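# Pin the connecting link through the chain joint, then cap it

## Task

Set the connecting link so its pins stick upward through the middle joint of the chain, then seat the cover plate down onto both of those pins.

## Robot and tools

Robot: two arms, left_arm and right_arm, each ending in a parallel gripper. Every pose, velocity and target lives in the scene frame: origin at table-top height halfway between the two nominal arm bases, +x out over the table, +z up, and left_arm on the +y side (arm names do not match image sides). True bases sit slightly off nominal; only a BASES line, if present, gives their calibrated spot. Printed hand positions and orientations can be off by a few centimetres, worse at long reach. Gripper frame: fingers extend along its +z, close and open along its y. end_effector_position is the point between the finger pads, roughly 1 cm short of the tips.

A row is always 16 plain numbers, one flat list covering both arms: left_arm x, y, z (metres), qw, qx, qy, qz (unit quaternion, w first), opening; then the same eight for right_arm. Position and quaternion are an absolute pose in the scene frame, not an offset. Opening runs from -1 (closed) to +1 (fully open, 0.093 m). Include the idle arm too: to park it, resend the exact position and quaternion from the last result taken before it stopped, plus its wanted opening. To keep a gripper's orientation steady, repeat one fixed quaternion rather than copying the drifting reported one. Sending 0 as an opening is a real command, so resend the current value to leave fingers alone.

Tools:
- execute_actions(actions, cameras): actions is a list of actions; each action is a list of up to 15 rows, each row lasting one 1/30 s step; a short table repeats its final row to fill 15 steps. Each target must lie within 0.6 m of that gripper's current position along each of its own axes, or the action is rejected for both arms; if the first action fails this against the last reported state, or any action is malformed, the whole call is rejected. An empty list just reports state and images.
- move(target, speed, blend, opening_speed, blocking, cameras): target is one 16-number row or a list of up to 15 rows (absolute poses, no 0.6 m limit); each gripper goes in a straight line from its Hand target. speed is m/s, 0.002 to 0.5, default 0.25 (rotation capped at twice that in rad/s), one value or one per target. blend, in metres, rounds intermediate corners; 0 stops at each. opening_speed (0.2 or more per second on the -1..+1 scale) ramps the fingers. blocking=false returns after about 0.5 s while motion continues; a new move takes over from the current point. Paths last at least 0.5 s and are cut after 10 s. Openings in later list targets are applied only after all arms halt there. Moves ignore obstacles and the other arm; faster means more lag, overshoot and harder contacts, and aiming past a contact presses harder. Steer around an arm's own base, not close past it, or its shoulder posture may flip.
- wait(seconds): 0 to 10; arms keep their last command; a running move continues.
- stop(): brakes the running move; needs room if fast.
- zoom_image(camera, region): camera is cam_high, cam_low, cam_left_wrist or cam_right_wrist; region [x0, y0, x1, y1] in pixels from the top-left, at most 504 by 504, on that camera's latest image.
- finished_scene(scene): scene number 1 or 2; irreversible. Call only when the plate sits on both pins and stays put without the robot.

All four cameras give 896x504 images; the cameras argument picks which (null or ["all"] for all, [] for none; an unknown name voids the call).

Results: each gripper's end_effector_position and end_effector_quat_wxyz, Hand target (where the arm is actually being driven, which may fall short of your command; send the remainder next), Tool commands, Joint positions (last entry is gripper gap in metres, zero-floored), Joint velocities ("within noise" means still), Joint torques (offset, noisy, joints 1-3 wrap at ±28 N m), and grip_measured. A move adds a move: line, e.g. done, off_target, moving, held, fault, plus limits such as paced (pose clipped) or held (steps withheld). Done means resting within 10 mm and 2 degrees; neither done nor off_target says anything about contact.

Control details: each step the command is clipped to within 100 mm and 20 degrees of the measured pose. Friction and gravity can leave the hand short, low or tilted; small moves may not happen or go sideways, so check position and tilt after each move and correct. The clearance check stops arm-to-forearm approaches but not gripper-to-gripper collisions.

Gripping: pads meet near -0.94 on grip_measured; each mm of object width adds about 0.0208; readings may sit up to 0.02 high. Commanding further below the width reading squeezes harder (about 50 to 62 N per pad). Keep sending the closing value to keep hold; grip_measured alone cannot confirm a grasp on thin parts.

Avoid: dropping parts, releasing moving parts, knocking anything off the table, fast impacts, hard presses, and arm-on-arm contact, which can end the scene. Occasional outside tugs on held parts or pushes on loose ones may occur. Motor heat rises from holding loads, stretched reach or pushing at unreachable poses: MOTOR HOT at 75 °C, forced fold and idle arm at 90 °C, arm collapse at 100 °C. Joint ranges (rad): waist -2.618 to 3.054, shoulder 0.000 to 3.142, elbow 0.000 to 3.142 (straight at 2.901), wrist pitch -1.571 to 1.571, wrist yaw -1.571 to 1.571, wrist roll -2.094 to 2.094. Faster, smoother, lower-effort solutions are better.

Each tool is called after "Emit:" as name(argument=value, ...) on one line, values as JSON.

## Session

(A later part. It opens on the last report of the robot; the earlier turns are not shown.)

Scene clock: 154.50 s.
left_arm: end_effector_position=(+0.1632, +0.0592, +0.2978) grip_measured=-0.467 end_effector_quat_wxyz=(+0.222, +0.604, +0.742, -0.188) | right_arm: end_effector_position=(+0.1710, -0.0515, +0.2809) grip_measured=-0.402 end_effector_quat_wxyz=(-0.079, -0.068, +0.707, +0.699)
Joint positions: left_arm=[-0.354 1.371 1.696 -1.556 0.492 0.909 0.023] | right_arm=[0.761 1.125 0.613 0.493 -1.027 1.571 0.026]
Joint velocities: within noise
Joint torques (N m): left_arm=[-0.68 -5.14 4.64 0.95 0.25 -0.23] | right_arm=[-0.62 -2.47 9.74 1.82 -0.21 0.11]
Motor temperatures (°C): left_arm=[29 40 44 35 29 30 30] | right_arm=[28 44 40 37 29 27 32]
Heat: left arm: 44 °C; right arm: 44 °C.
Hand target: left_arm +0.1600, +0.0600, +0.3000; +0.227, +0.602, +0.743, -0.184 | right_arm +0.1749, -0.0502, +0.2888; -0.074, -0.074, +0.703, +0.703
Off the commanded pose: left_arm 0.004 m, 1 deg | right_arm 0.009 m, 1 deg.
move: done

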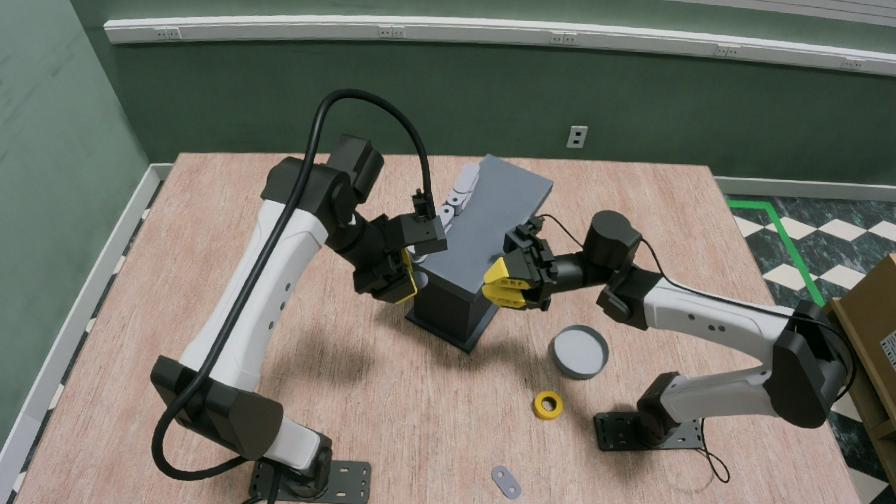

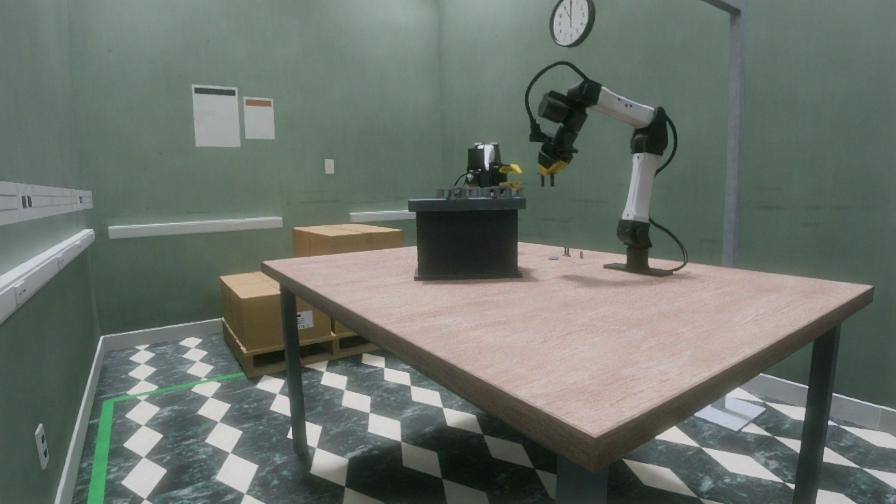

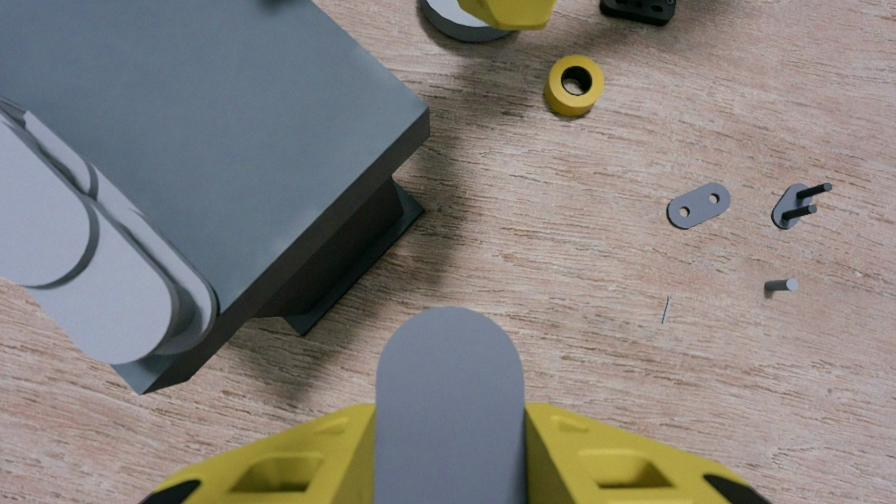

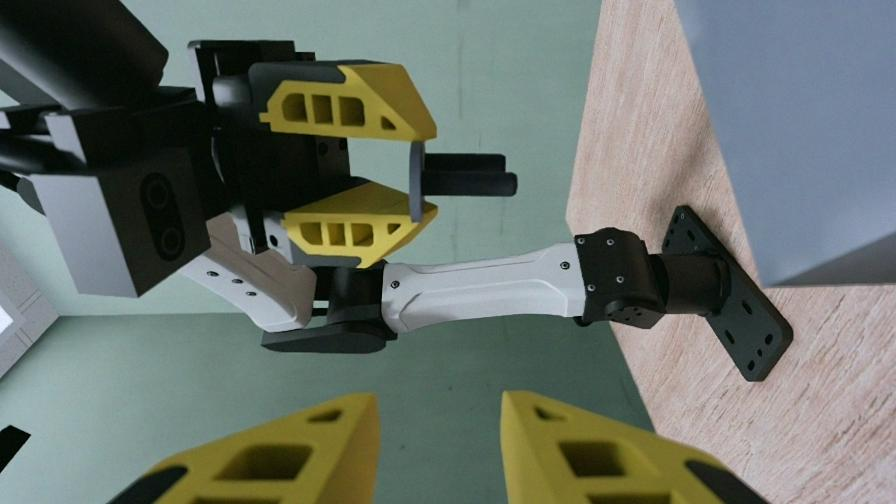

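Emit:
move(target=[0.16,0.06,0.300,0.2272,0.6018,0.7432,-0.1840,-0.50,0.1765,0.005,0.294,-0.0678,-0.0678,0.7038,0.7038,-0.4], speed=0.05)

Emit:
zoom_image(camera="cam_right_wrist", region=[320, 200, 572, 342])

Scene clock: 157.07 s.
left_arm: end_effector_position=(+0.1633, +0.0592, +0.2977) grip_measured=-0.467 end_effector_quat_wxyz=(+0.222, +0.604, +0.742, -0.188) | right_arm: end_effector_position=(+0.1746, -0.0001, +0.2878) grip_measured=-0.402 end_effector_quat_wxyz=(-0.072, -0.065, +0.707, +0.700)
Joint positions: left_arm=[-0.354 1.371 1.696 -1.556 0.492 0.909 0.023] | right_arm=[0.9 1.291 0.74 0.537 -0.873 1.571 0.026]
Joint velocities: within noise
Joint torques (N m): left_arm=[-0.66 -5.12 4.66 0.95 0.23 -0.19] | right_arm=[0.5 -3.81 9.7 1.89 -0.04 0.11]
Motor temperatures (°C): left_arm=[29 40 44 35 29 30 30] | right_arm=[28 44 40 37 29 27 32]
Heat: left arm: 44 °C; right arm: 44 °C.
Hand target: left_arm +0.1600, +0.0600, +0.3000; +0.227, +0.602, +0.743, -0.184 | right_arm +0.1763, +0.0047, +0.2940; -0.068, -0.068, +0.704, +0.704
Off the commanded pose: left_arm 0.004 m, 1 deg | right_arm 0.008 m, 1 deg.
move: done

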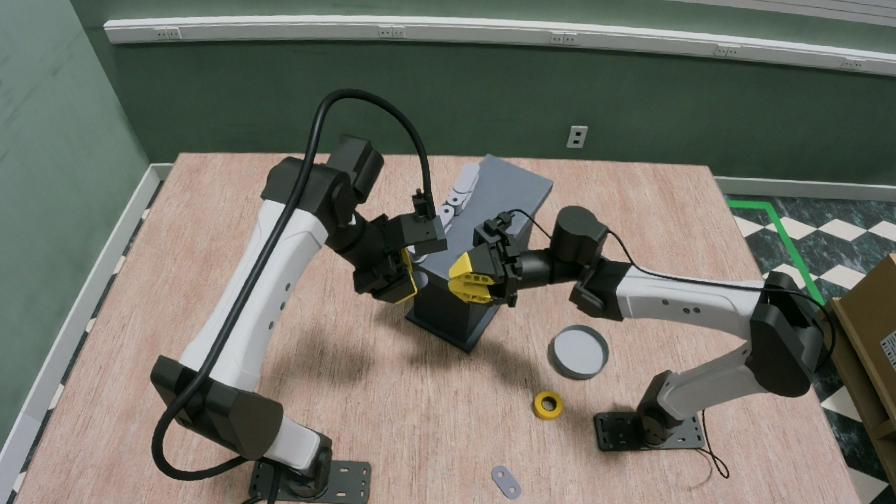

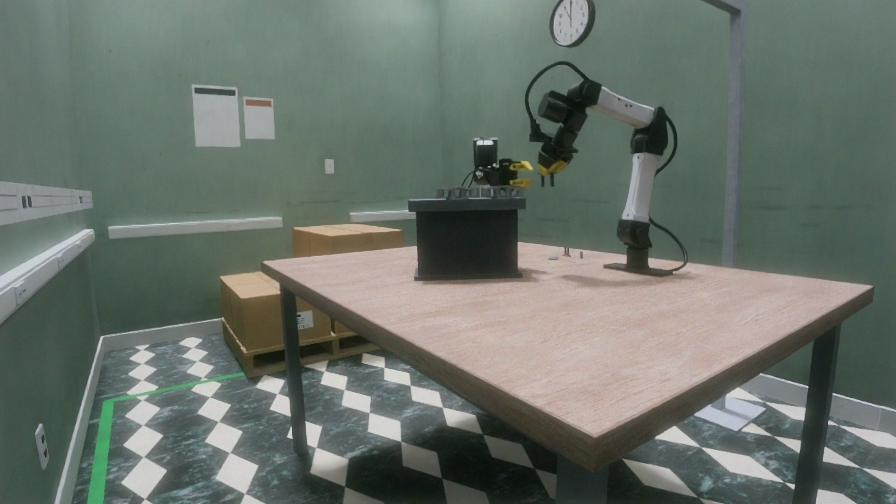

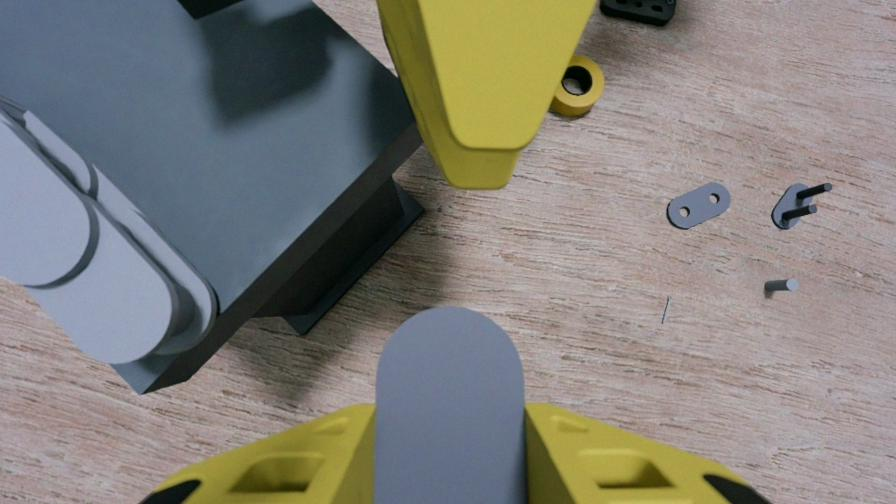

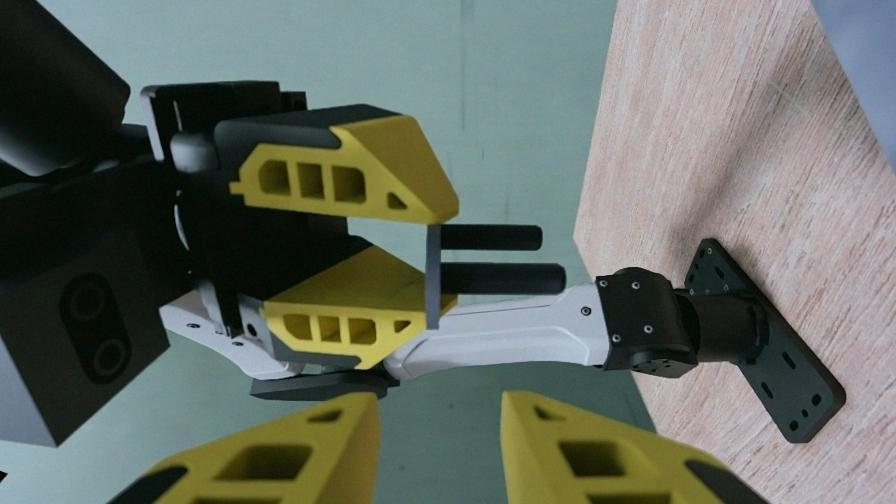

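Scaled by 2.000 from the camera's 896x504 image, which has a finer 1280x720 frame.

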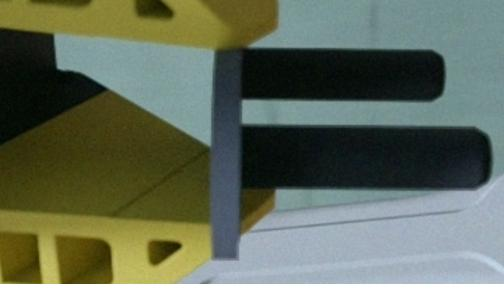

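Emit:
move(target=[0.16,0.06,0.300,0.2272,0.6018,0.7432,-0.1840,-0.50,0.183,0.016,0.297,-0.0678,-0.0678,0.7038,0.7038,-0.4], speed=0.04, cameras=["cam_left_wrist","cam_right_wrist"])

Emit:
zoom_image(camera="cam_right_wrist", region=[320, 220, 572, 362])

Scene clock: 158.80 s.
left_arm: end_effector_position=(+0.1633, +0.0592, +0.2977) grip_measured=-0.467 end_effector_quat_wxyz=(+0.222, +0.604, +0.742, -0.188) | right_arm: end_effector_position=(+0.1815, +0.0106, +0.2914) grip_measured=-0.402 end_effector_quat_wxyz=(-0.071, -0.065, +0.707, +0.701)
Joint positions: left_arm=[-0.354 1.371 1.696 -1.556 0.492 0.909 0.023] | right_arm=[0.905 1.34 0.79 0.538 -0.866 1.571 0.026]
Joint velocities: within noise
Joint torques (N m): left_arm=[-0.68 -5.15 4.66 0.95 0.23 -0.19] | right_arm=[0.57 -4.23 9.7 1.88 -0.04 0.11]
Motor temperatures (°C): left_arm=[29 40 44 35 29 30 30] | right_arm=[28 43 40 37 29 27 32]
Heat: left arm: 44 °C; right arm: 43 °C.
Hand target: left_arm +0.1600, +0.0600, +0.3000; +0.227, +0.602, +0.743, -0.184 | right_arm +0.1830, +0.0157, +0.2970; -0.068, -0.068, +0.704, +0.704
Off the commanded pose: left_arm 0.004 m, 1 deg | right_arm 0.008 m, 1 deg.
move: done
Images, in order (width x height): cam_left_wrist 896x504, cam_right_wrist 896x504.

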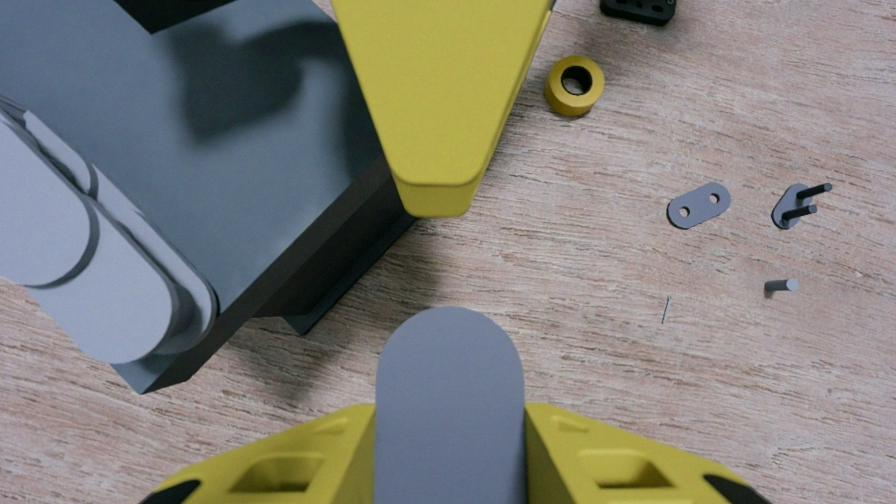

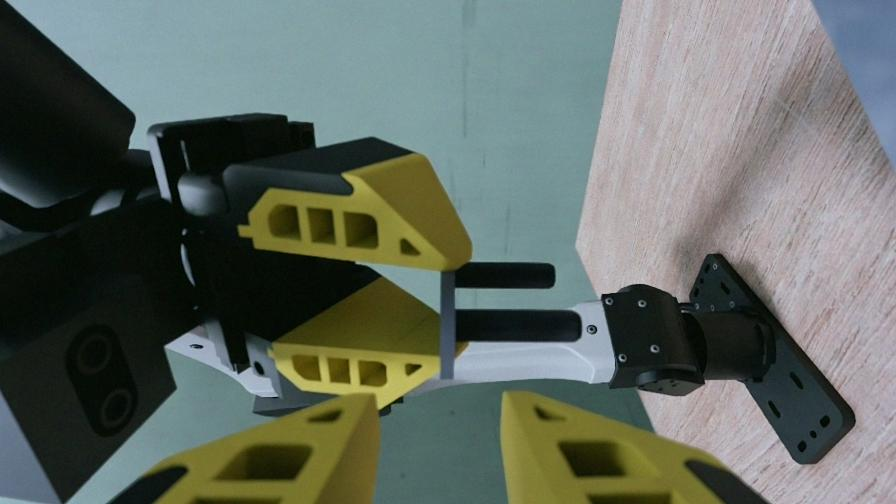

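Scaled by 2.000 from the camera's 896x504 image, which has a finer 1280x720 frame.

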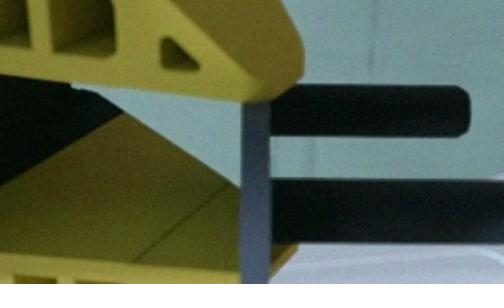

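Emit:
move(target=[0.16,0.06,0.300,0.2272,0.6018,0.7432,-0.1840,-0.50,0.1785,0.027,0.295,-0.0678,-0.0678,0.7038,0.7038,-0.4], speed=0.03, cameras=["cam_left_wrist","cam_right_wrist"])

Emit:
zoom_image(camera="cam_right_wrist", region=[320, 260, 572, 402])

Scene clock: 160.50 s.
left_arm: end_effector_position=(+0.1633, +0.0592, +0.2977) grip_measured=-0.467 end_effector_quat_wxyz=(+0.222, +0.604, +0.742, -0.188) | right_arm: end_effector_position=(+0.1768, +0.0214, +0.2894) grip_measured=-0.402 end_effector_quat_wxyz=(-0.071, -0.065, +0.707, +0.700)
Joint positions: left_arm=[-0.354 1.371 1.696 -1.556 0.492 0.909 0.023] | right_arm=[0.942 1.367 0.803 0.552 -0.83 1.571 0.026]
Joint velocities: within noise
Joint torques (N m): left_arm=[-0.7 -5.14 4.66 0.95 0.23 -0.19] | right_arm=[0.54 -4.46 9.69 1.91 -0.03 0.11]
Motor temperatures (°C): left_arm=[29 39 44 34 29 30 30] | right_arm=[28 43 40 37 29 27 32]
Heat: left arm: 44 °C; right arm: 43 °C.
Hand target: left_arm +0.1600, +0.0600, +0.3000; +0.227, +0.602, +0.743, -0.184 | right_arm +0.1783, +0.0267, +0.2949; -0.068, -0.068, +0.704, +0.704
Off the commanded pose: left_arm 0.004 m, 1 deg | right_arm 0.008 m, 1 deg.
move: done
Images, in order (width x height): cam_left_wrist 896x504, cam_right_wrist 896x504.

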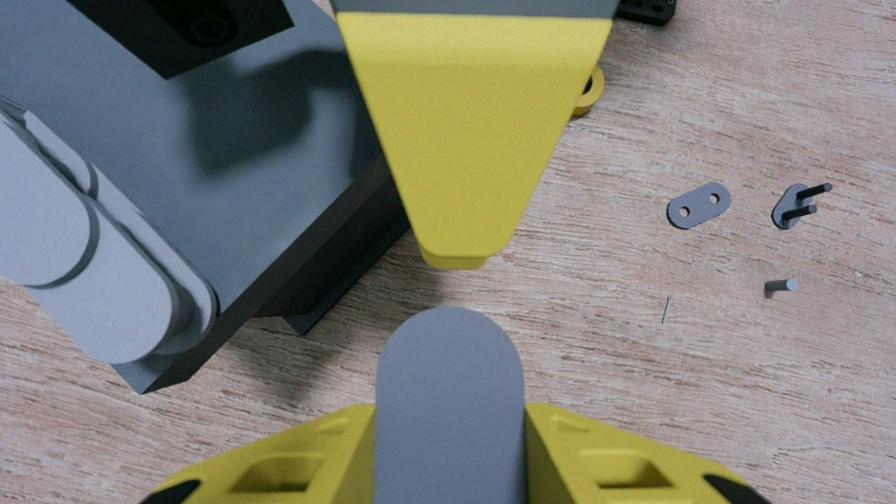

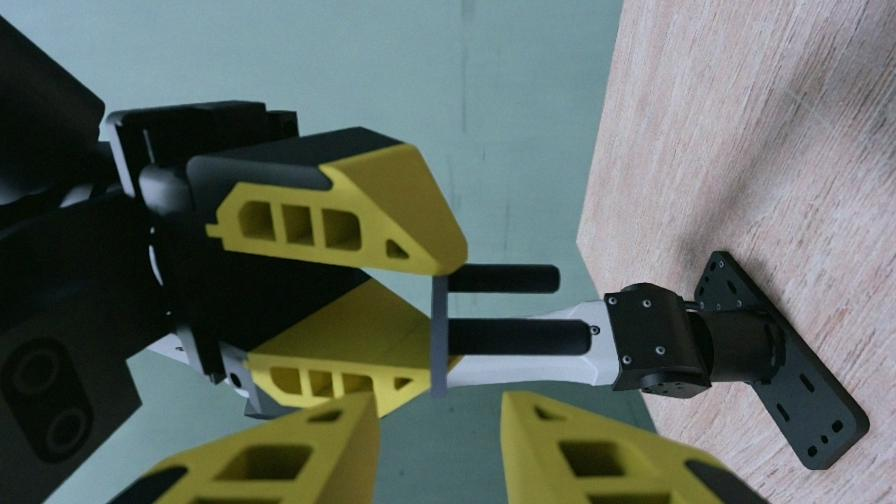

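Scaled by 2.000 from the camera's 896x504 image, which has a finer 1280x720 frame.

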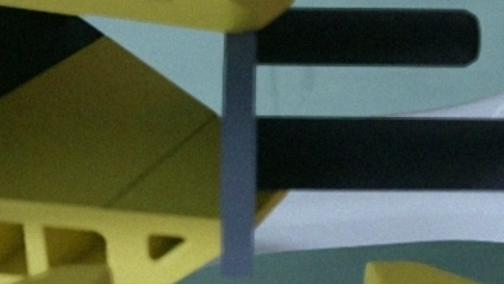

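Emit:
move(target=[0.16,0.06,0.300,0.2272,0.6018,0.7432,-0.1840,-0.50,0.180,0.0345,0.2955,-0.0678,-0.0678,0.7038,0.7038,-0.4], speed=0.02, cameras=["cam_left_wrist","cam_right_wrist"])

Emit:
zoom_image(camera="cam_right_wrist", region=[320, 300, 572, 442])

Scene clock: 162.13 s.
left_arm: end_effector_position=(+0.1633, +0.0592, +0.2977) grip_measured=-0.467 end_effector_quat_wxyz=(+0.222, +0.604, +0.742, -0.188) | right_arm: end_effector_position=(+0.1786, +0.0287, +0.2902) grip_measured=-0.402 end_effector_quat_wxyz=(-0.071, -0.065, +0.707, +0.701)
Joint positions: left_arm=[-0.354 1.371 1.696 -1.556 0.492 0.909 0.023] | right_arm=[0.953 1.394 0.827 0.555 -0.819 1.571 0.026]
Joint velocities: within noise
Joint torques (N m): left_arm=[-0.69 -5.15 4.67 0.95 0.24 -0.2] | right_arm=[0.54 -4.7 9.66 1.92 -0.04 0.11]
Motor temperatures (°C): left_arm=[29 39 44 34 29 30 30] | right_arm=[28 43 41 37 29 27 32]
Heat: left arm: 44 °C; right arm: 43 °C.
Hand target: left_arm +0.1600, +0.0600, +0.3000; +0.227, +0.602, +0.743, -0.184 | right_arm +0.1798, +0.0342, +0.2954; -0.068, -0.068, +0.704, +0.704
Off the commanded pose: left_arm 0.004 m, 1 deg | right_arm 0.008 m, 1 deg.
move: done
Images, in order (width x height): cam_left_wrist 896x504, cam_right_wrist 896x504.

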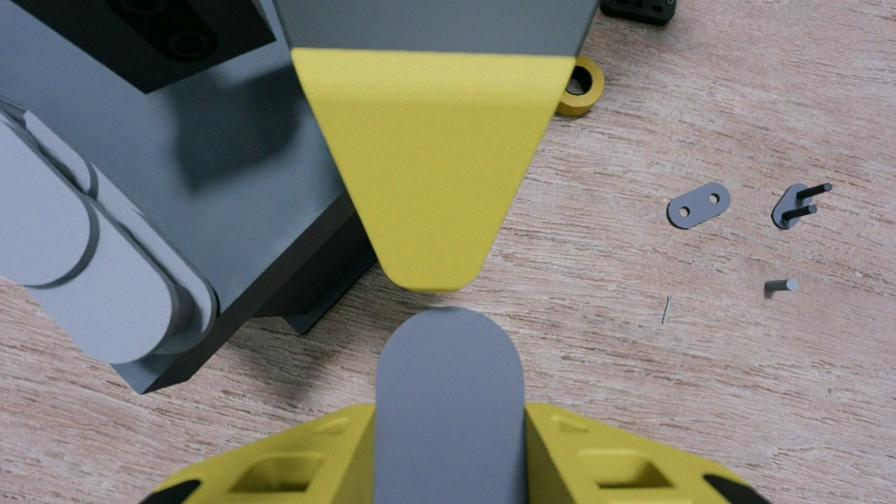

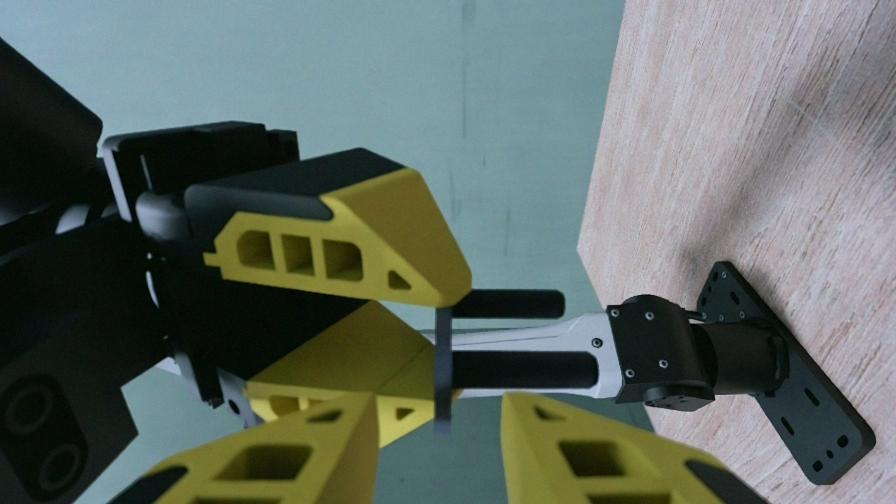

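Scaled by 2.000 from the camera's 896x504 image, which has a finer 1280x720 frame.

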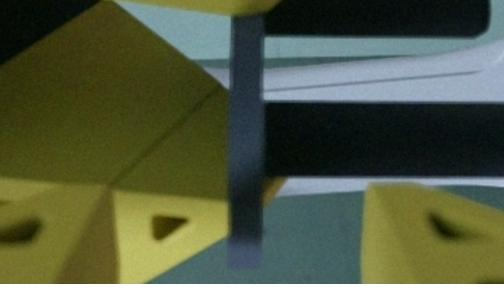

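Emit:
move(target=[0.16,0.06,0.300,0.2272,0.6018,0.7432,-0.1840,-0.50,0.178,0.0385,0.2955,-0.0678,-0.0678,0.7038,0.7038,-0.4], speed=0.02)

Emit:
zoom_image(camera="cam_high", region=[360, 200, 520, 320])

Emit:
zoom_image(camera="cam_low", region=[450, 130, 610, 220])

Scene clock: 166.07 s.
left_arm: end_effector_position=(+0.1633, +0.0592, +0.2977) grip_measured=-0.467 end_effector_quat_wxyz=(+0.222, +0.604, +0.742, -0.188) | right_arm: end_effector_position=(+0.1765, +0.0326, +0.2904) grip_measured=-0.402 end_effector_quat_wxyz=(-0.071, -0.066, +0.707, +0.701)
Joint positions: left_arm=[-0.354 1.371 1.696 -1.556 0.492 0.909 0.023] | right_arm=[0.967 1.402 0.834 0.557 -0.806 1.571 0.026]
Joint velocities: within noise
Joint torques (N m): left_arm=[-0.66 -5.16 4.66 0.95 0.24 -0.19] | right_arm=[0.55 -4.77 9.7 1.92 -0.02 0.11]
Motor temperatures (°C): left_arm=[29 39 44 34 29 30 30] | right_arm=[28 43 41 38 29 27 32]
Heat: left arm: 44 °C; right arm: 43 °C.
Hand target: left_arm +0.1600, +0.0600, +0.3000; +0.227, +0.602, +0.743, -0.184 | right_arm +0.1778, +0.0382, +0.2954; -0.068, -0.068, +0.704, +0.704
Off the commanded pose: left_arm 0.004 m, 1 deg | right_arm 0.008 m, 1 deg.
move: done

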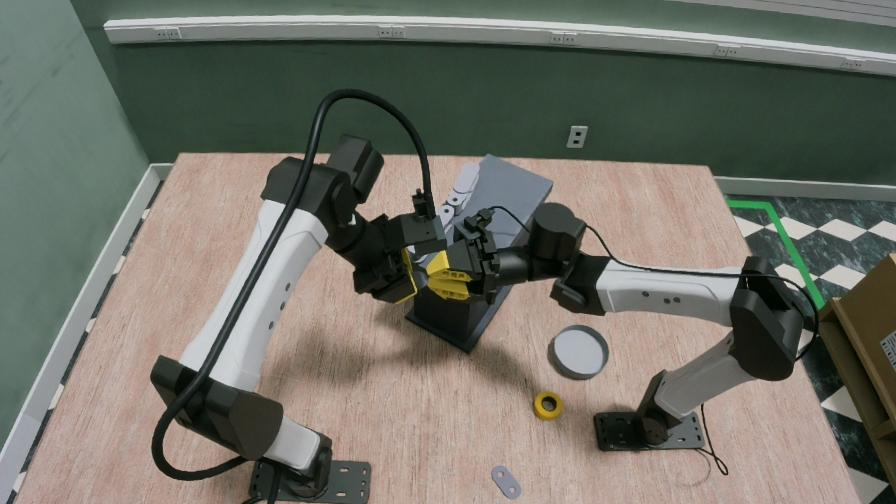

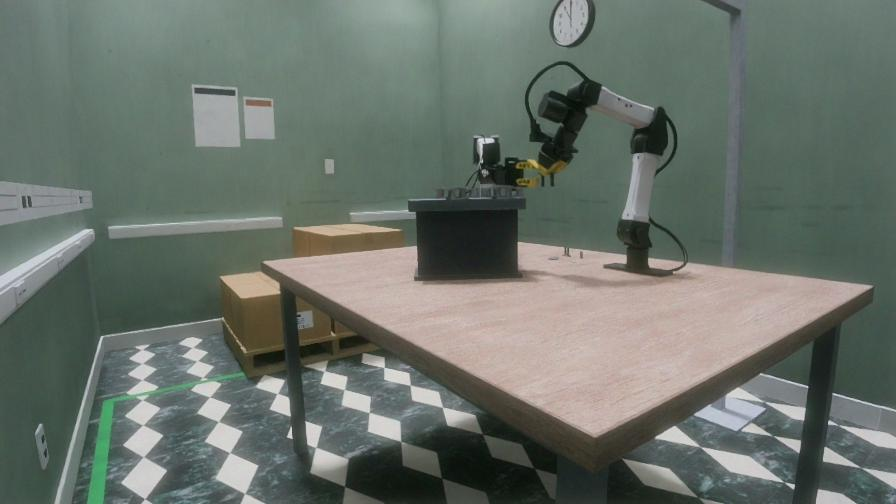

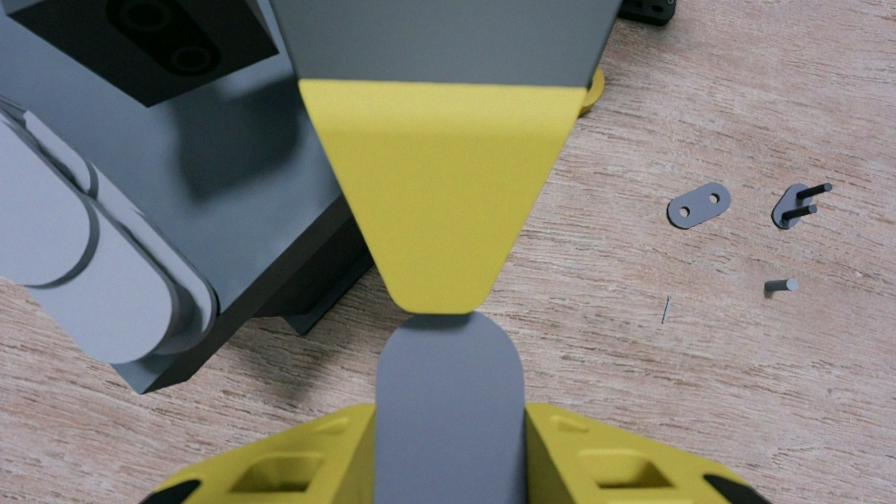

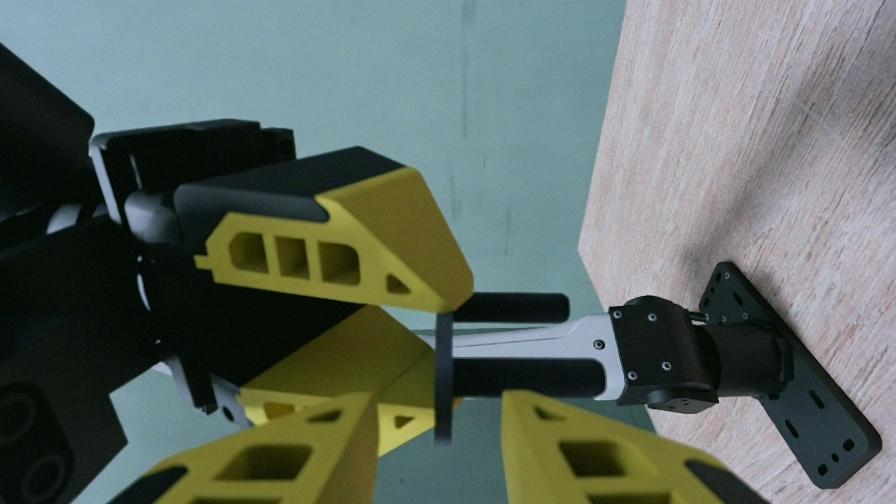

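Scaled by 3.150 from the camera's 896x504 image, which has a finer 1280x720 frame.

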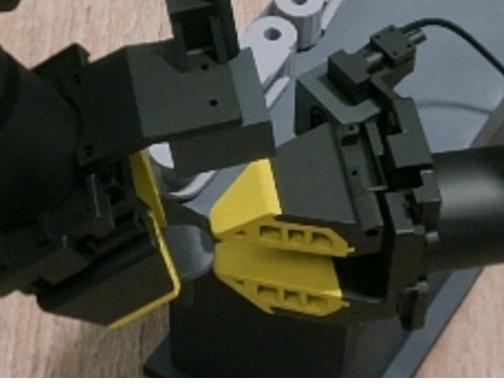

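Scaled by 3.150 from the camera's 896x504 image, which has a finer 1280x720 frame.

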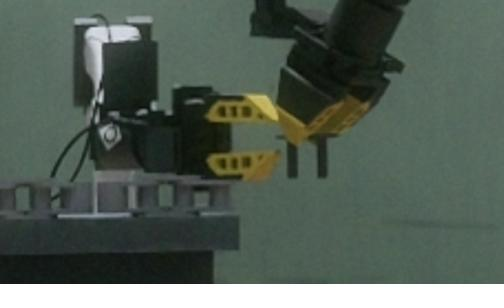

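Emit:
move(target=[0.16,0.06,0.300,0.2272,0.6018,0.7432,-0.1840,-0.50,0.177,0.0445,0.2955,-0.0678,-0.0678,0.7038,0.7038,-0.4], speed=0.02, cameras=["cam_high","cam_low","cam_left_wrist","cam_right_wrist"])

Emit:
zoom_image(camera="cam_high", region=[360, 200, 520, 320])

Emit:
zoom_image(camera="cam_low", region=[500, 140, 580, 200])

Scene clock: 167.37 s.
left_arm: end_effector_position=(+0.1633, +0.0592, +0.2977) grip_measured=-0.467 end_effector_quat_wxyz=(+0.222, +0.604, +0.742, -0.188) | right_arm: end_effector_position=(+0.1756, +0.0386, +0.2904) grip_measured=-0.402 end_effector_quat_wxyz=(-0.071, -0.066, +0.707, +0.701)
Joint positions: left_arm=[-0.354 1.371 1.696 -1.556 0.492 0.909 0.023] | right_arm=[0.981 1.42 0.849 0.559 -0.792 1.571 0.026]
Joint velocities: within noise
Joint torques (N m): left_arm=[-0.68 -5.15 4.66 0.94 0.24 -0.19] | right_arm=[0.57 -4.92 9.72 1.91 -0.02 0.11]
Motor temperatures (°C): left_arm=[29 39 44 34 29 30 30] | right_arm=[28 43 41 38 29 27 32]
Heat: left arm: 44 °C; right arm: 43 °C.
Hand target: left_arm +0.1600, +0.0600, +0.3000; +0.227, +0.602, +0.743, -0.184 | right_arm +0.1769, +0.0442, +0.2953; -0.068, -0.068, +0.704, +0.704
Off the commanded pose: left_arm 0.004 m, 1 deg | right_arm 0.008 m, 1 deg.
move: done

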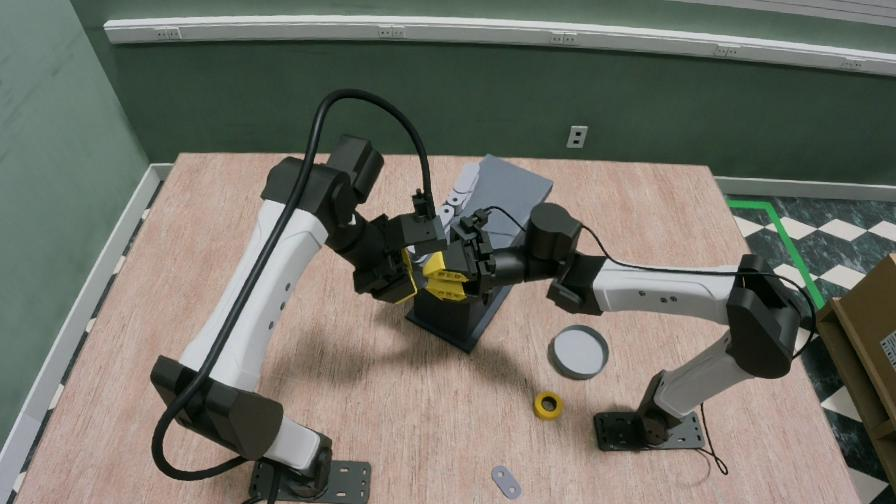

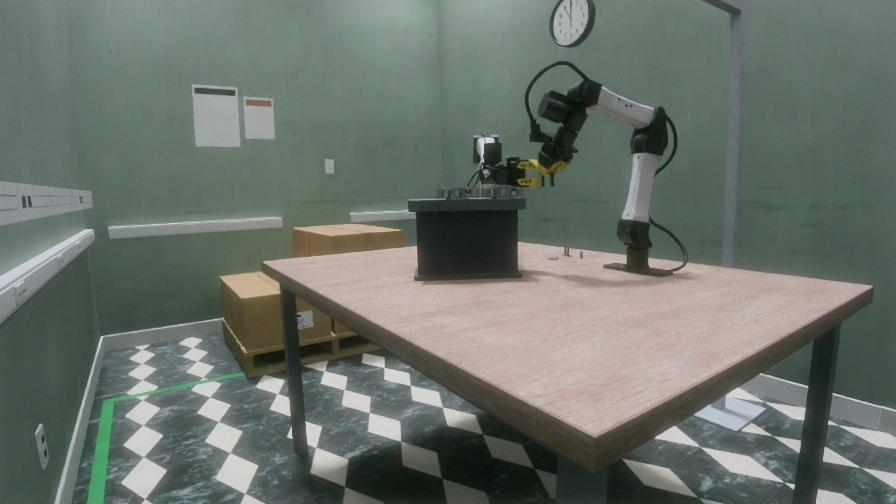

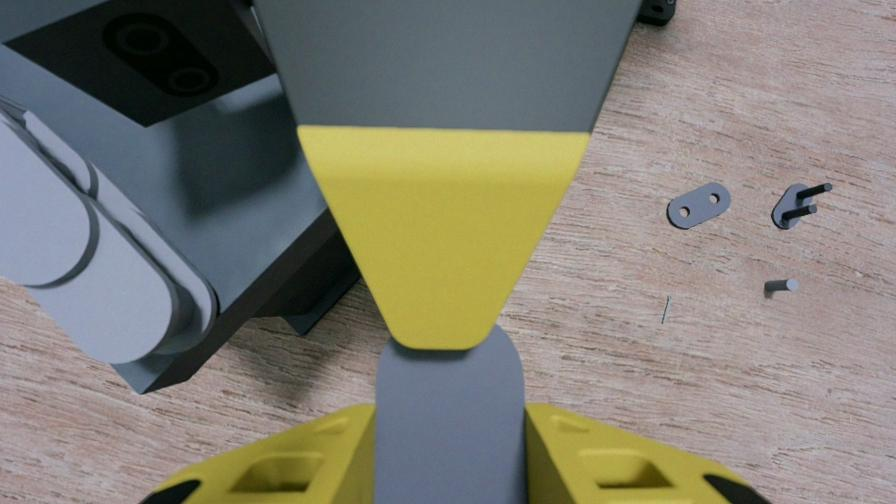

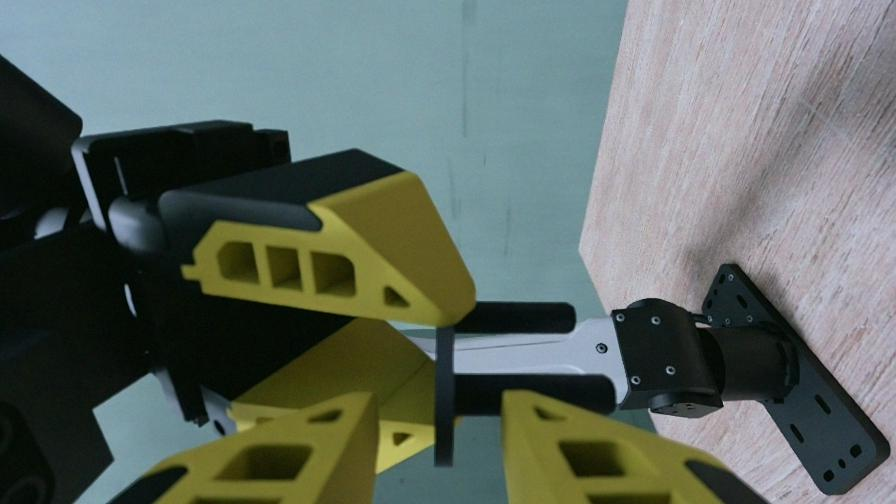

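Scaled by 3.150 from the camera's 896x504 image, which has a finer 1280x720 frame.

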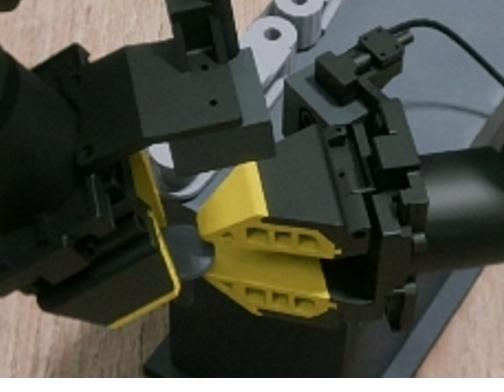

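Scaled by 6.300 from the camera's 896x504 image, which has a finer 1280x720 frame.

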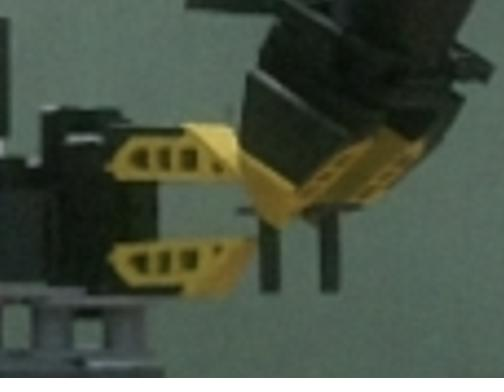

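Emit:
move(target=[0.16,0.06,0.300,0.2272,0.6018,0.7432,-0.1840,-0.50,0.177,0.0445,0.2955,-0.0678,-0.0678,0.7038,0.7038,-1], speed=0.02, opening_speed=0.4)

Emit:
zoom_image(camera="cam_low", region=[500, 140, 580, 200])

Scene clock: 169.77 s.
left_arm: end_effector_position=(+0.1633, +0.0592, +0.2978) grip_measured=-0.467 end_effector_quat_wxyz=(+0.222, +0.604, +0.742, -0.188) | right_arm: end_effector_position=(+0.1758, +0.0386, +0.2902) grip_measured=-0.975 end_effector_quat_wxyz=(-0.071, -0.065, +0.707, +0.700)
Joint positions: left_arm=[-0.354 1.371 1.696 -1.556 0.492 0.909 0.023] | right_arm=[0.981 1.42 0.849 0.558 -0.791 1.571 0]
Joint velocities: within noise
Joint torques (N m): left_arm=[-0.69 -5.15 4.68 0.95 0.23 -0.19] | right_arm=[0.55 -4.93 9.7 1.94 -0.03 0.11]
Motor temperatures (°C): left_arm=[29 39 44 34 29 30 30] | right_arm=[28 42 42 38 29 27 32]
Heat: left arm: 44 °C; right arm: 42 °C.
Hand target: left_arm +0.1600, +0.0600, +0.3000; +0.227, +0.602, +0.743, -0.184 | right_arm +0.1769, +0.0442, +0.2953; -0.068, -0.068, +0.704, +0.704
Off the commanded pose: left_arm 0.004 m, 1 deg | right_arm 0.008 m, 1 deg.
move: done

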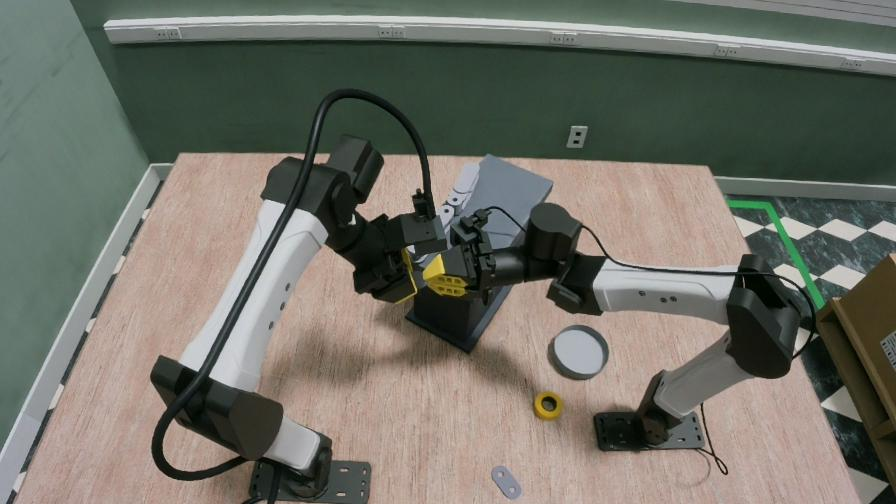

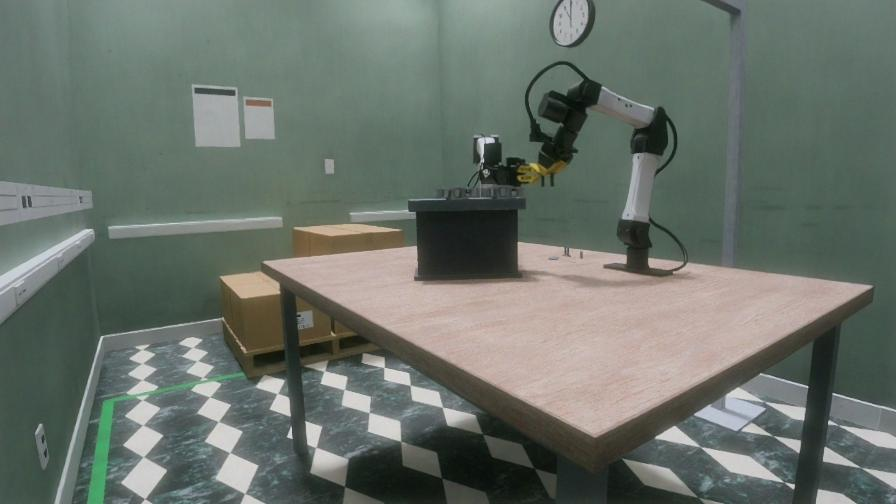

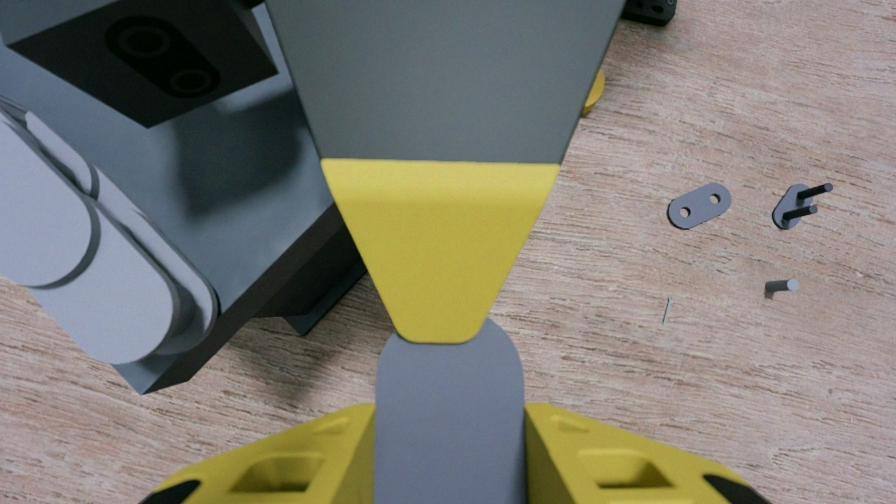

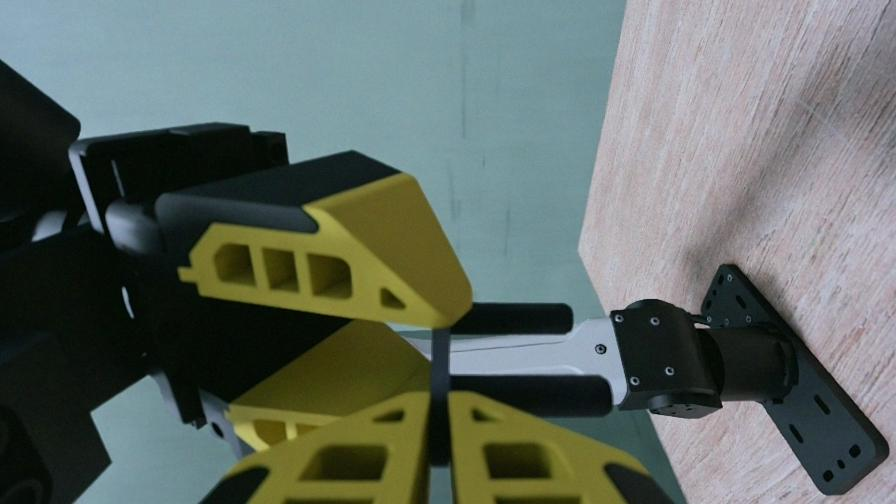

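Scaled by 6.300 from the camera's 896x504 image, which has a finer 1280x720 frame.

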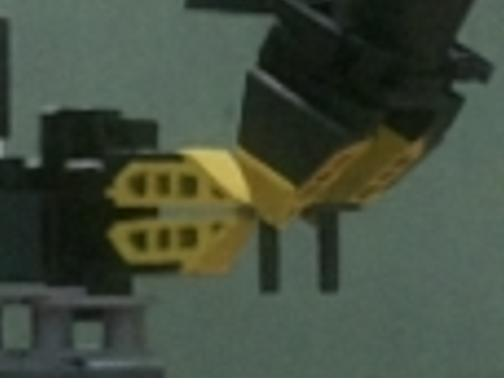

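Emit:
move(target=[0.16,0.06,0.300,0.2272,0.6018,0.7432,-0.1840,-0.10,0.177,0.0445,0.2955,-0.0678,-0.0678,0.7038,0.7038,-1], speed=0.02, opening_speed=0.4, cameras=["cam_left_wrist","cam_right_wrist"])

Emit:
zoom_image(camera="cam_right_wrist", region=[320, 240, 640, 420])

Scene clock: 171.47 s.
left_arm: end_effector_position=(+0.1634, +0.0592, +0.2977) grip_measured=-0.102 end_effector_quat_wxyz=(+0.222, +0.604, +0.742, -0.188) | right_arm: end_effector_position=(+0.1762, +0.0391, +0.2885) grip_measured=-0.975 end_effector_quat_wxyz=(-0.072, -0.064, +0.709, +0.699)
Joint positions: left_arm=[-0.354 1.371 1.696 -1.556 0.492 0.909 0.04] | right_arm=[0.981 1.424 0.849 0.557 -0.791 1.571 0]
Joint velocities: within noise
Joint torques (N m): left_arm=[-0.69 -5.12 4.66 0.94 0.24 -0.2] | right_arm=[0.55 -5.35 9.69 1.95 -0.04 0.11]
Motor temperatures (°C): left_arm=[29 39 44 34 29 30 30] | right_arm=[28 42 42 38 29 27 32]
Heat: left arm: 44 °C; right arm: 42 °C.
Hand target: left_arm +0.1600, +0.0600, +0.2999; +0.227, +0.602, +0.743, -0.184 | right_arm +0.1769, +0.0442, +0.2954; -0.068, -0.068, +0.704, +0.704
Off the commanded pose: left_arm 0.004 m, 1 deg | right_arm 0.009 m, 1 deg.
move: done
Images, in order (width x height): cam_left_wrist 896x504, cam_right_wrist 896x504.

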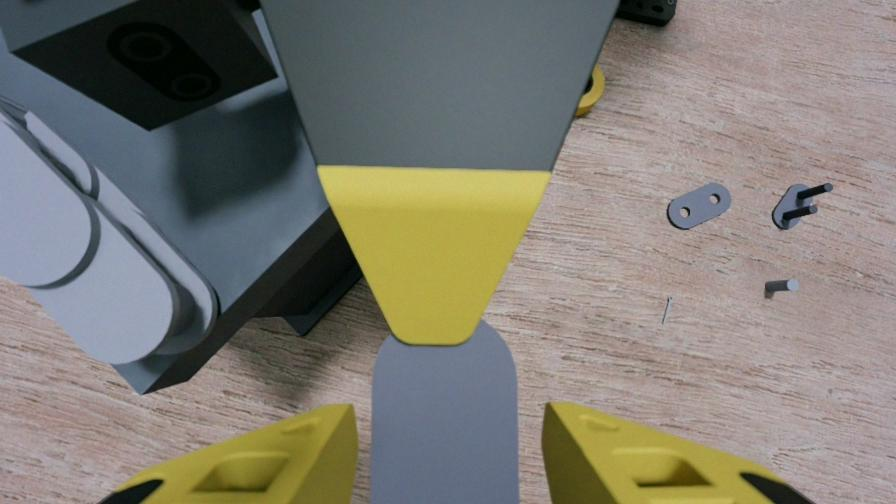

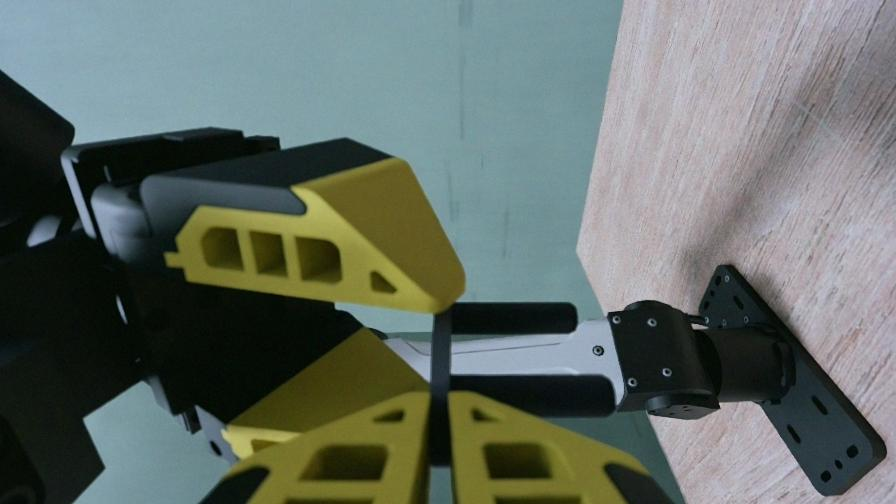

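Scaled by 1.575 from the camera's 896x504 image, which has a finer 1280x720 frame.

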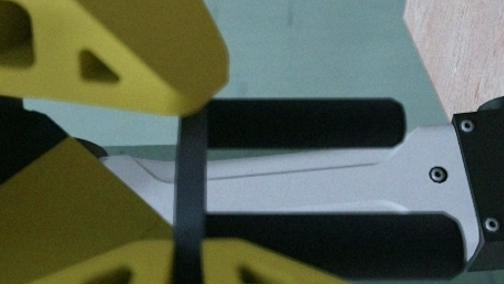

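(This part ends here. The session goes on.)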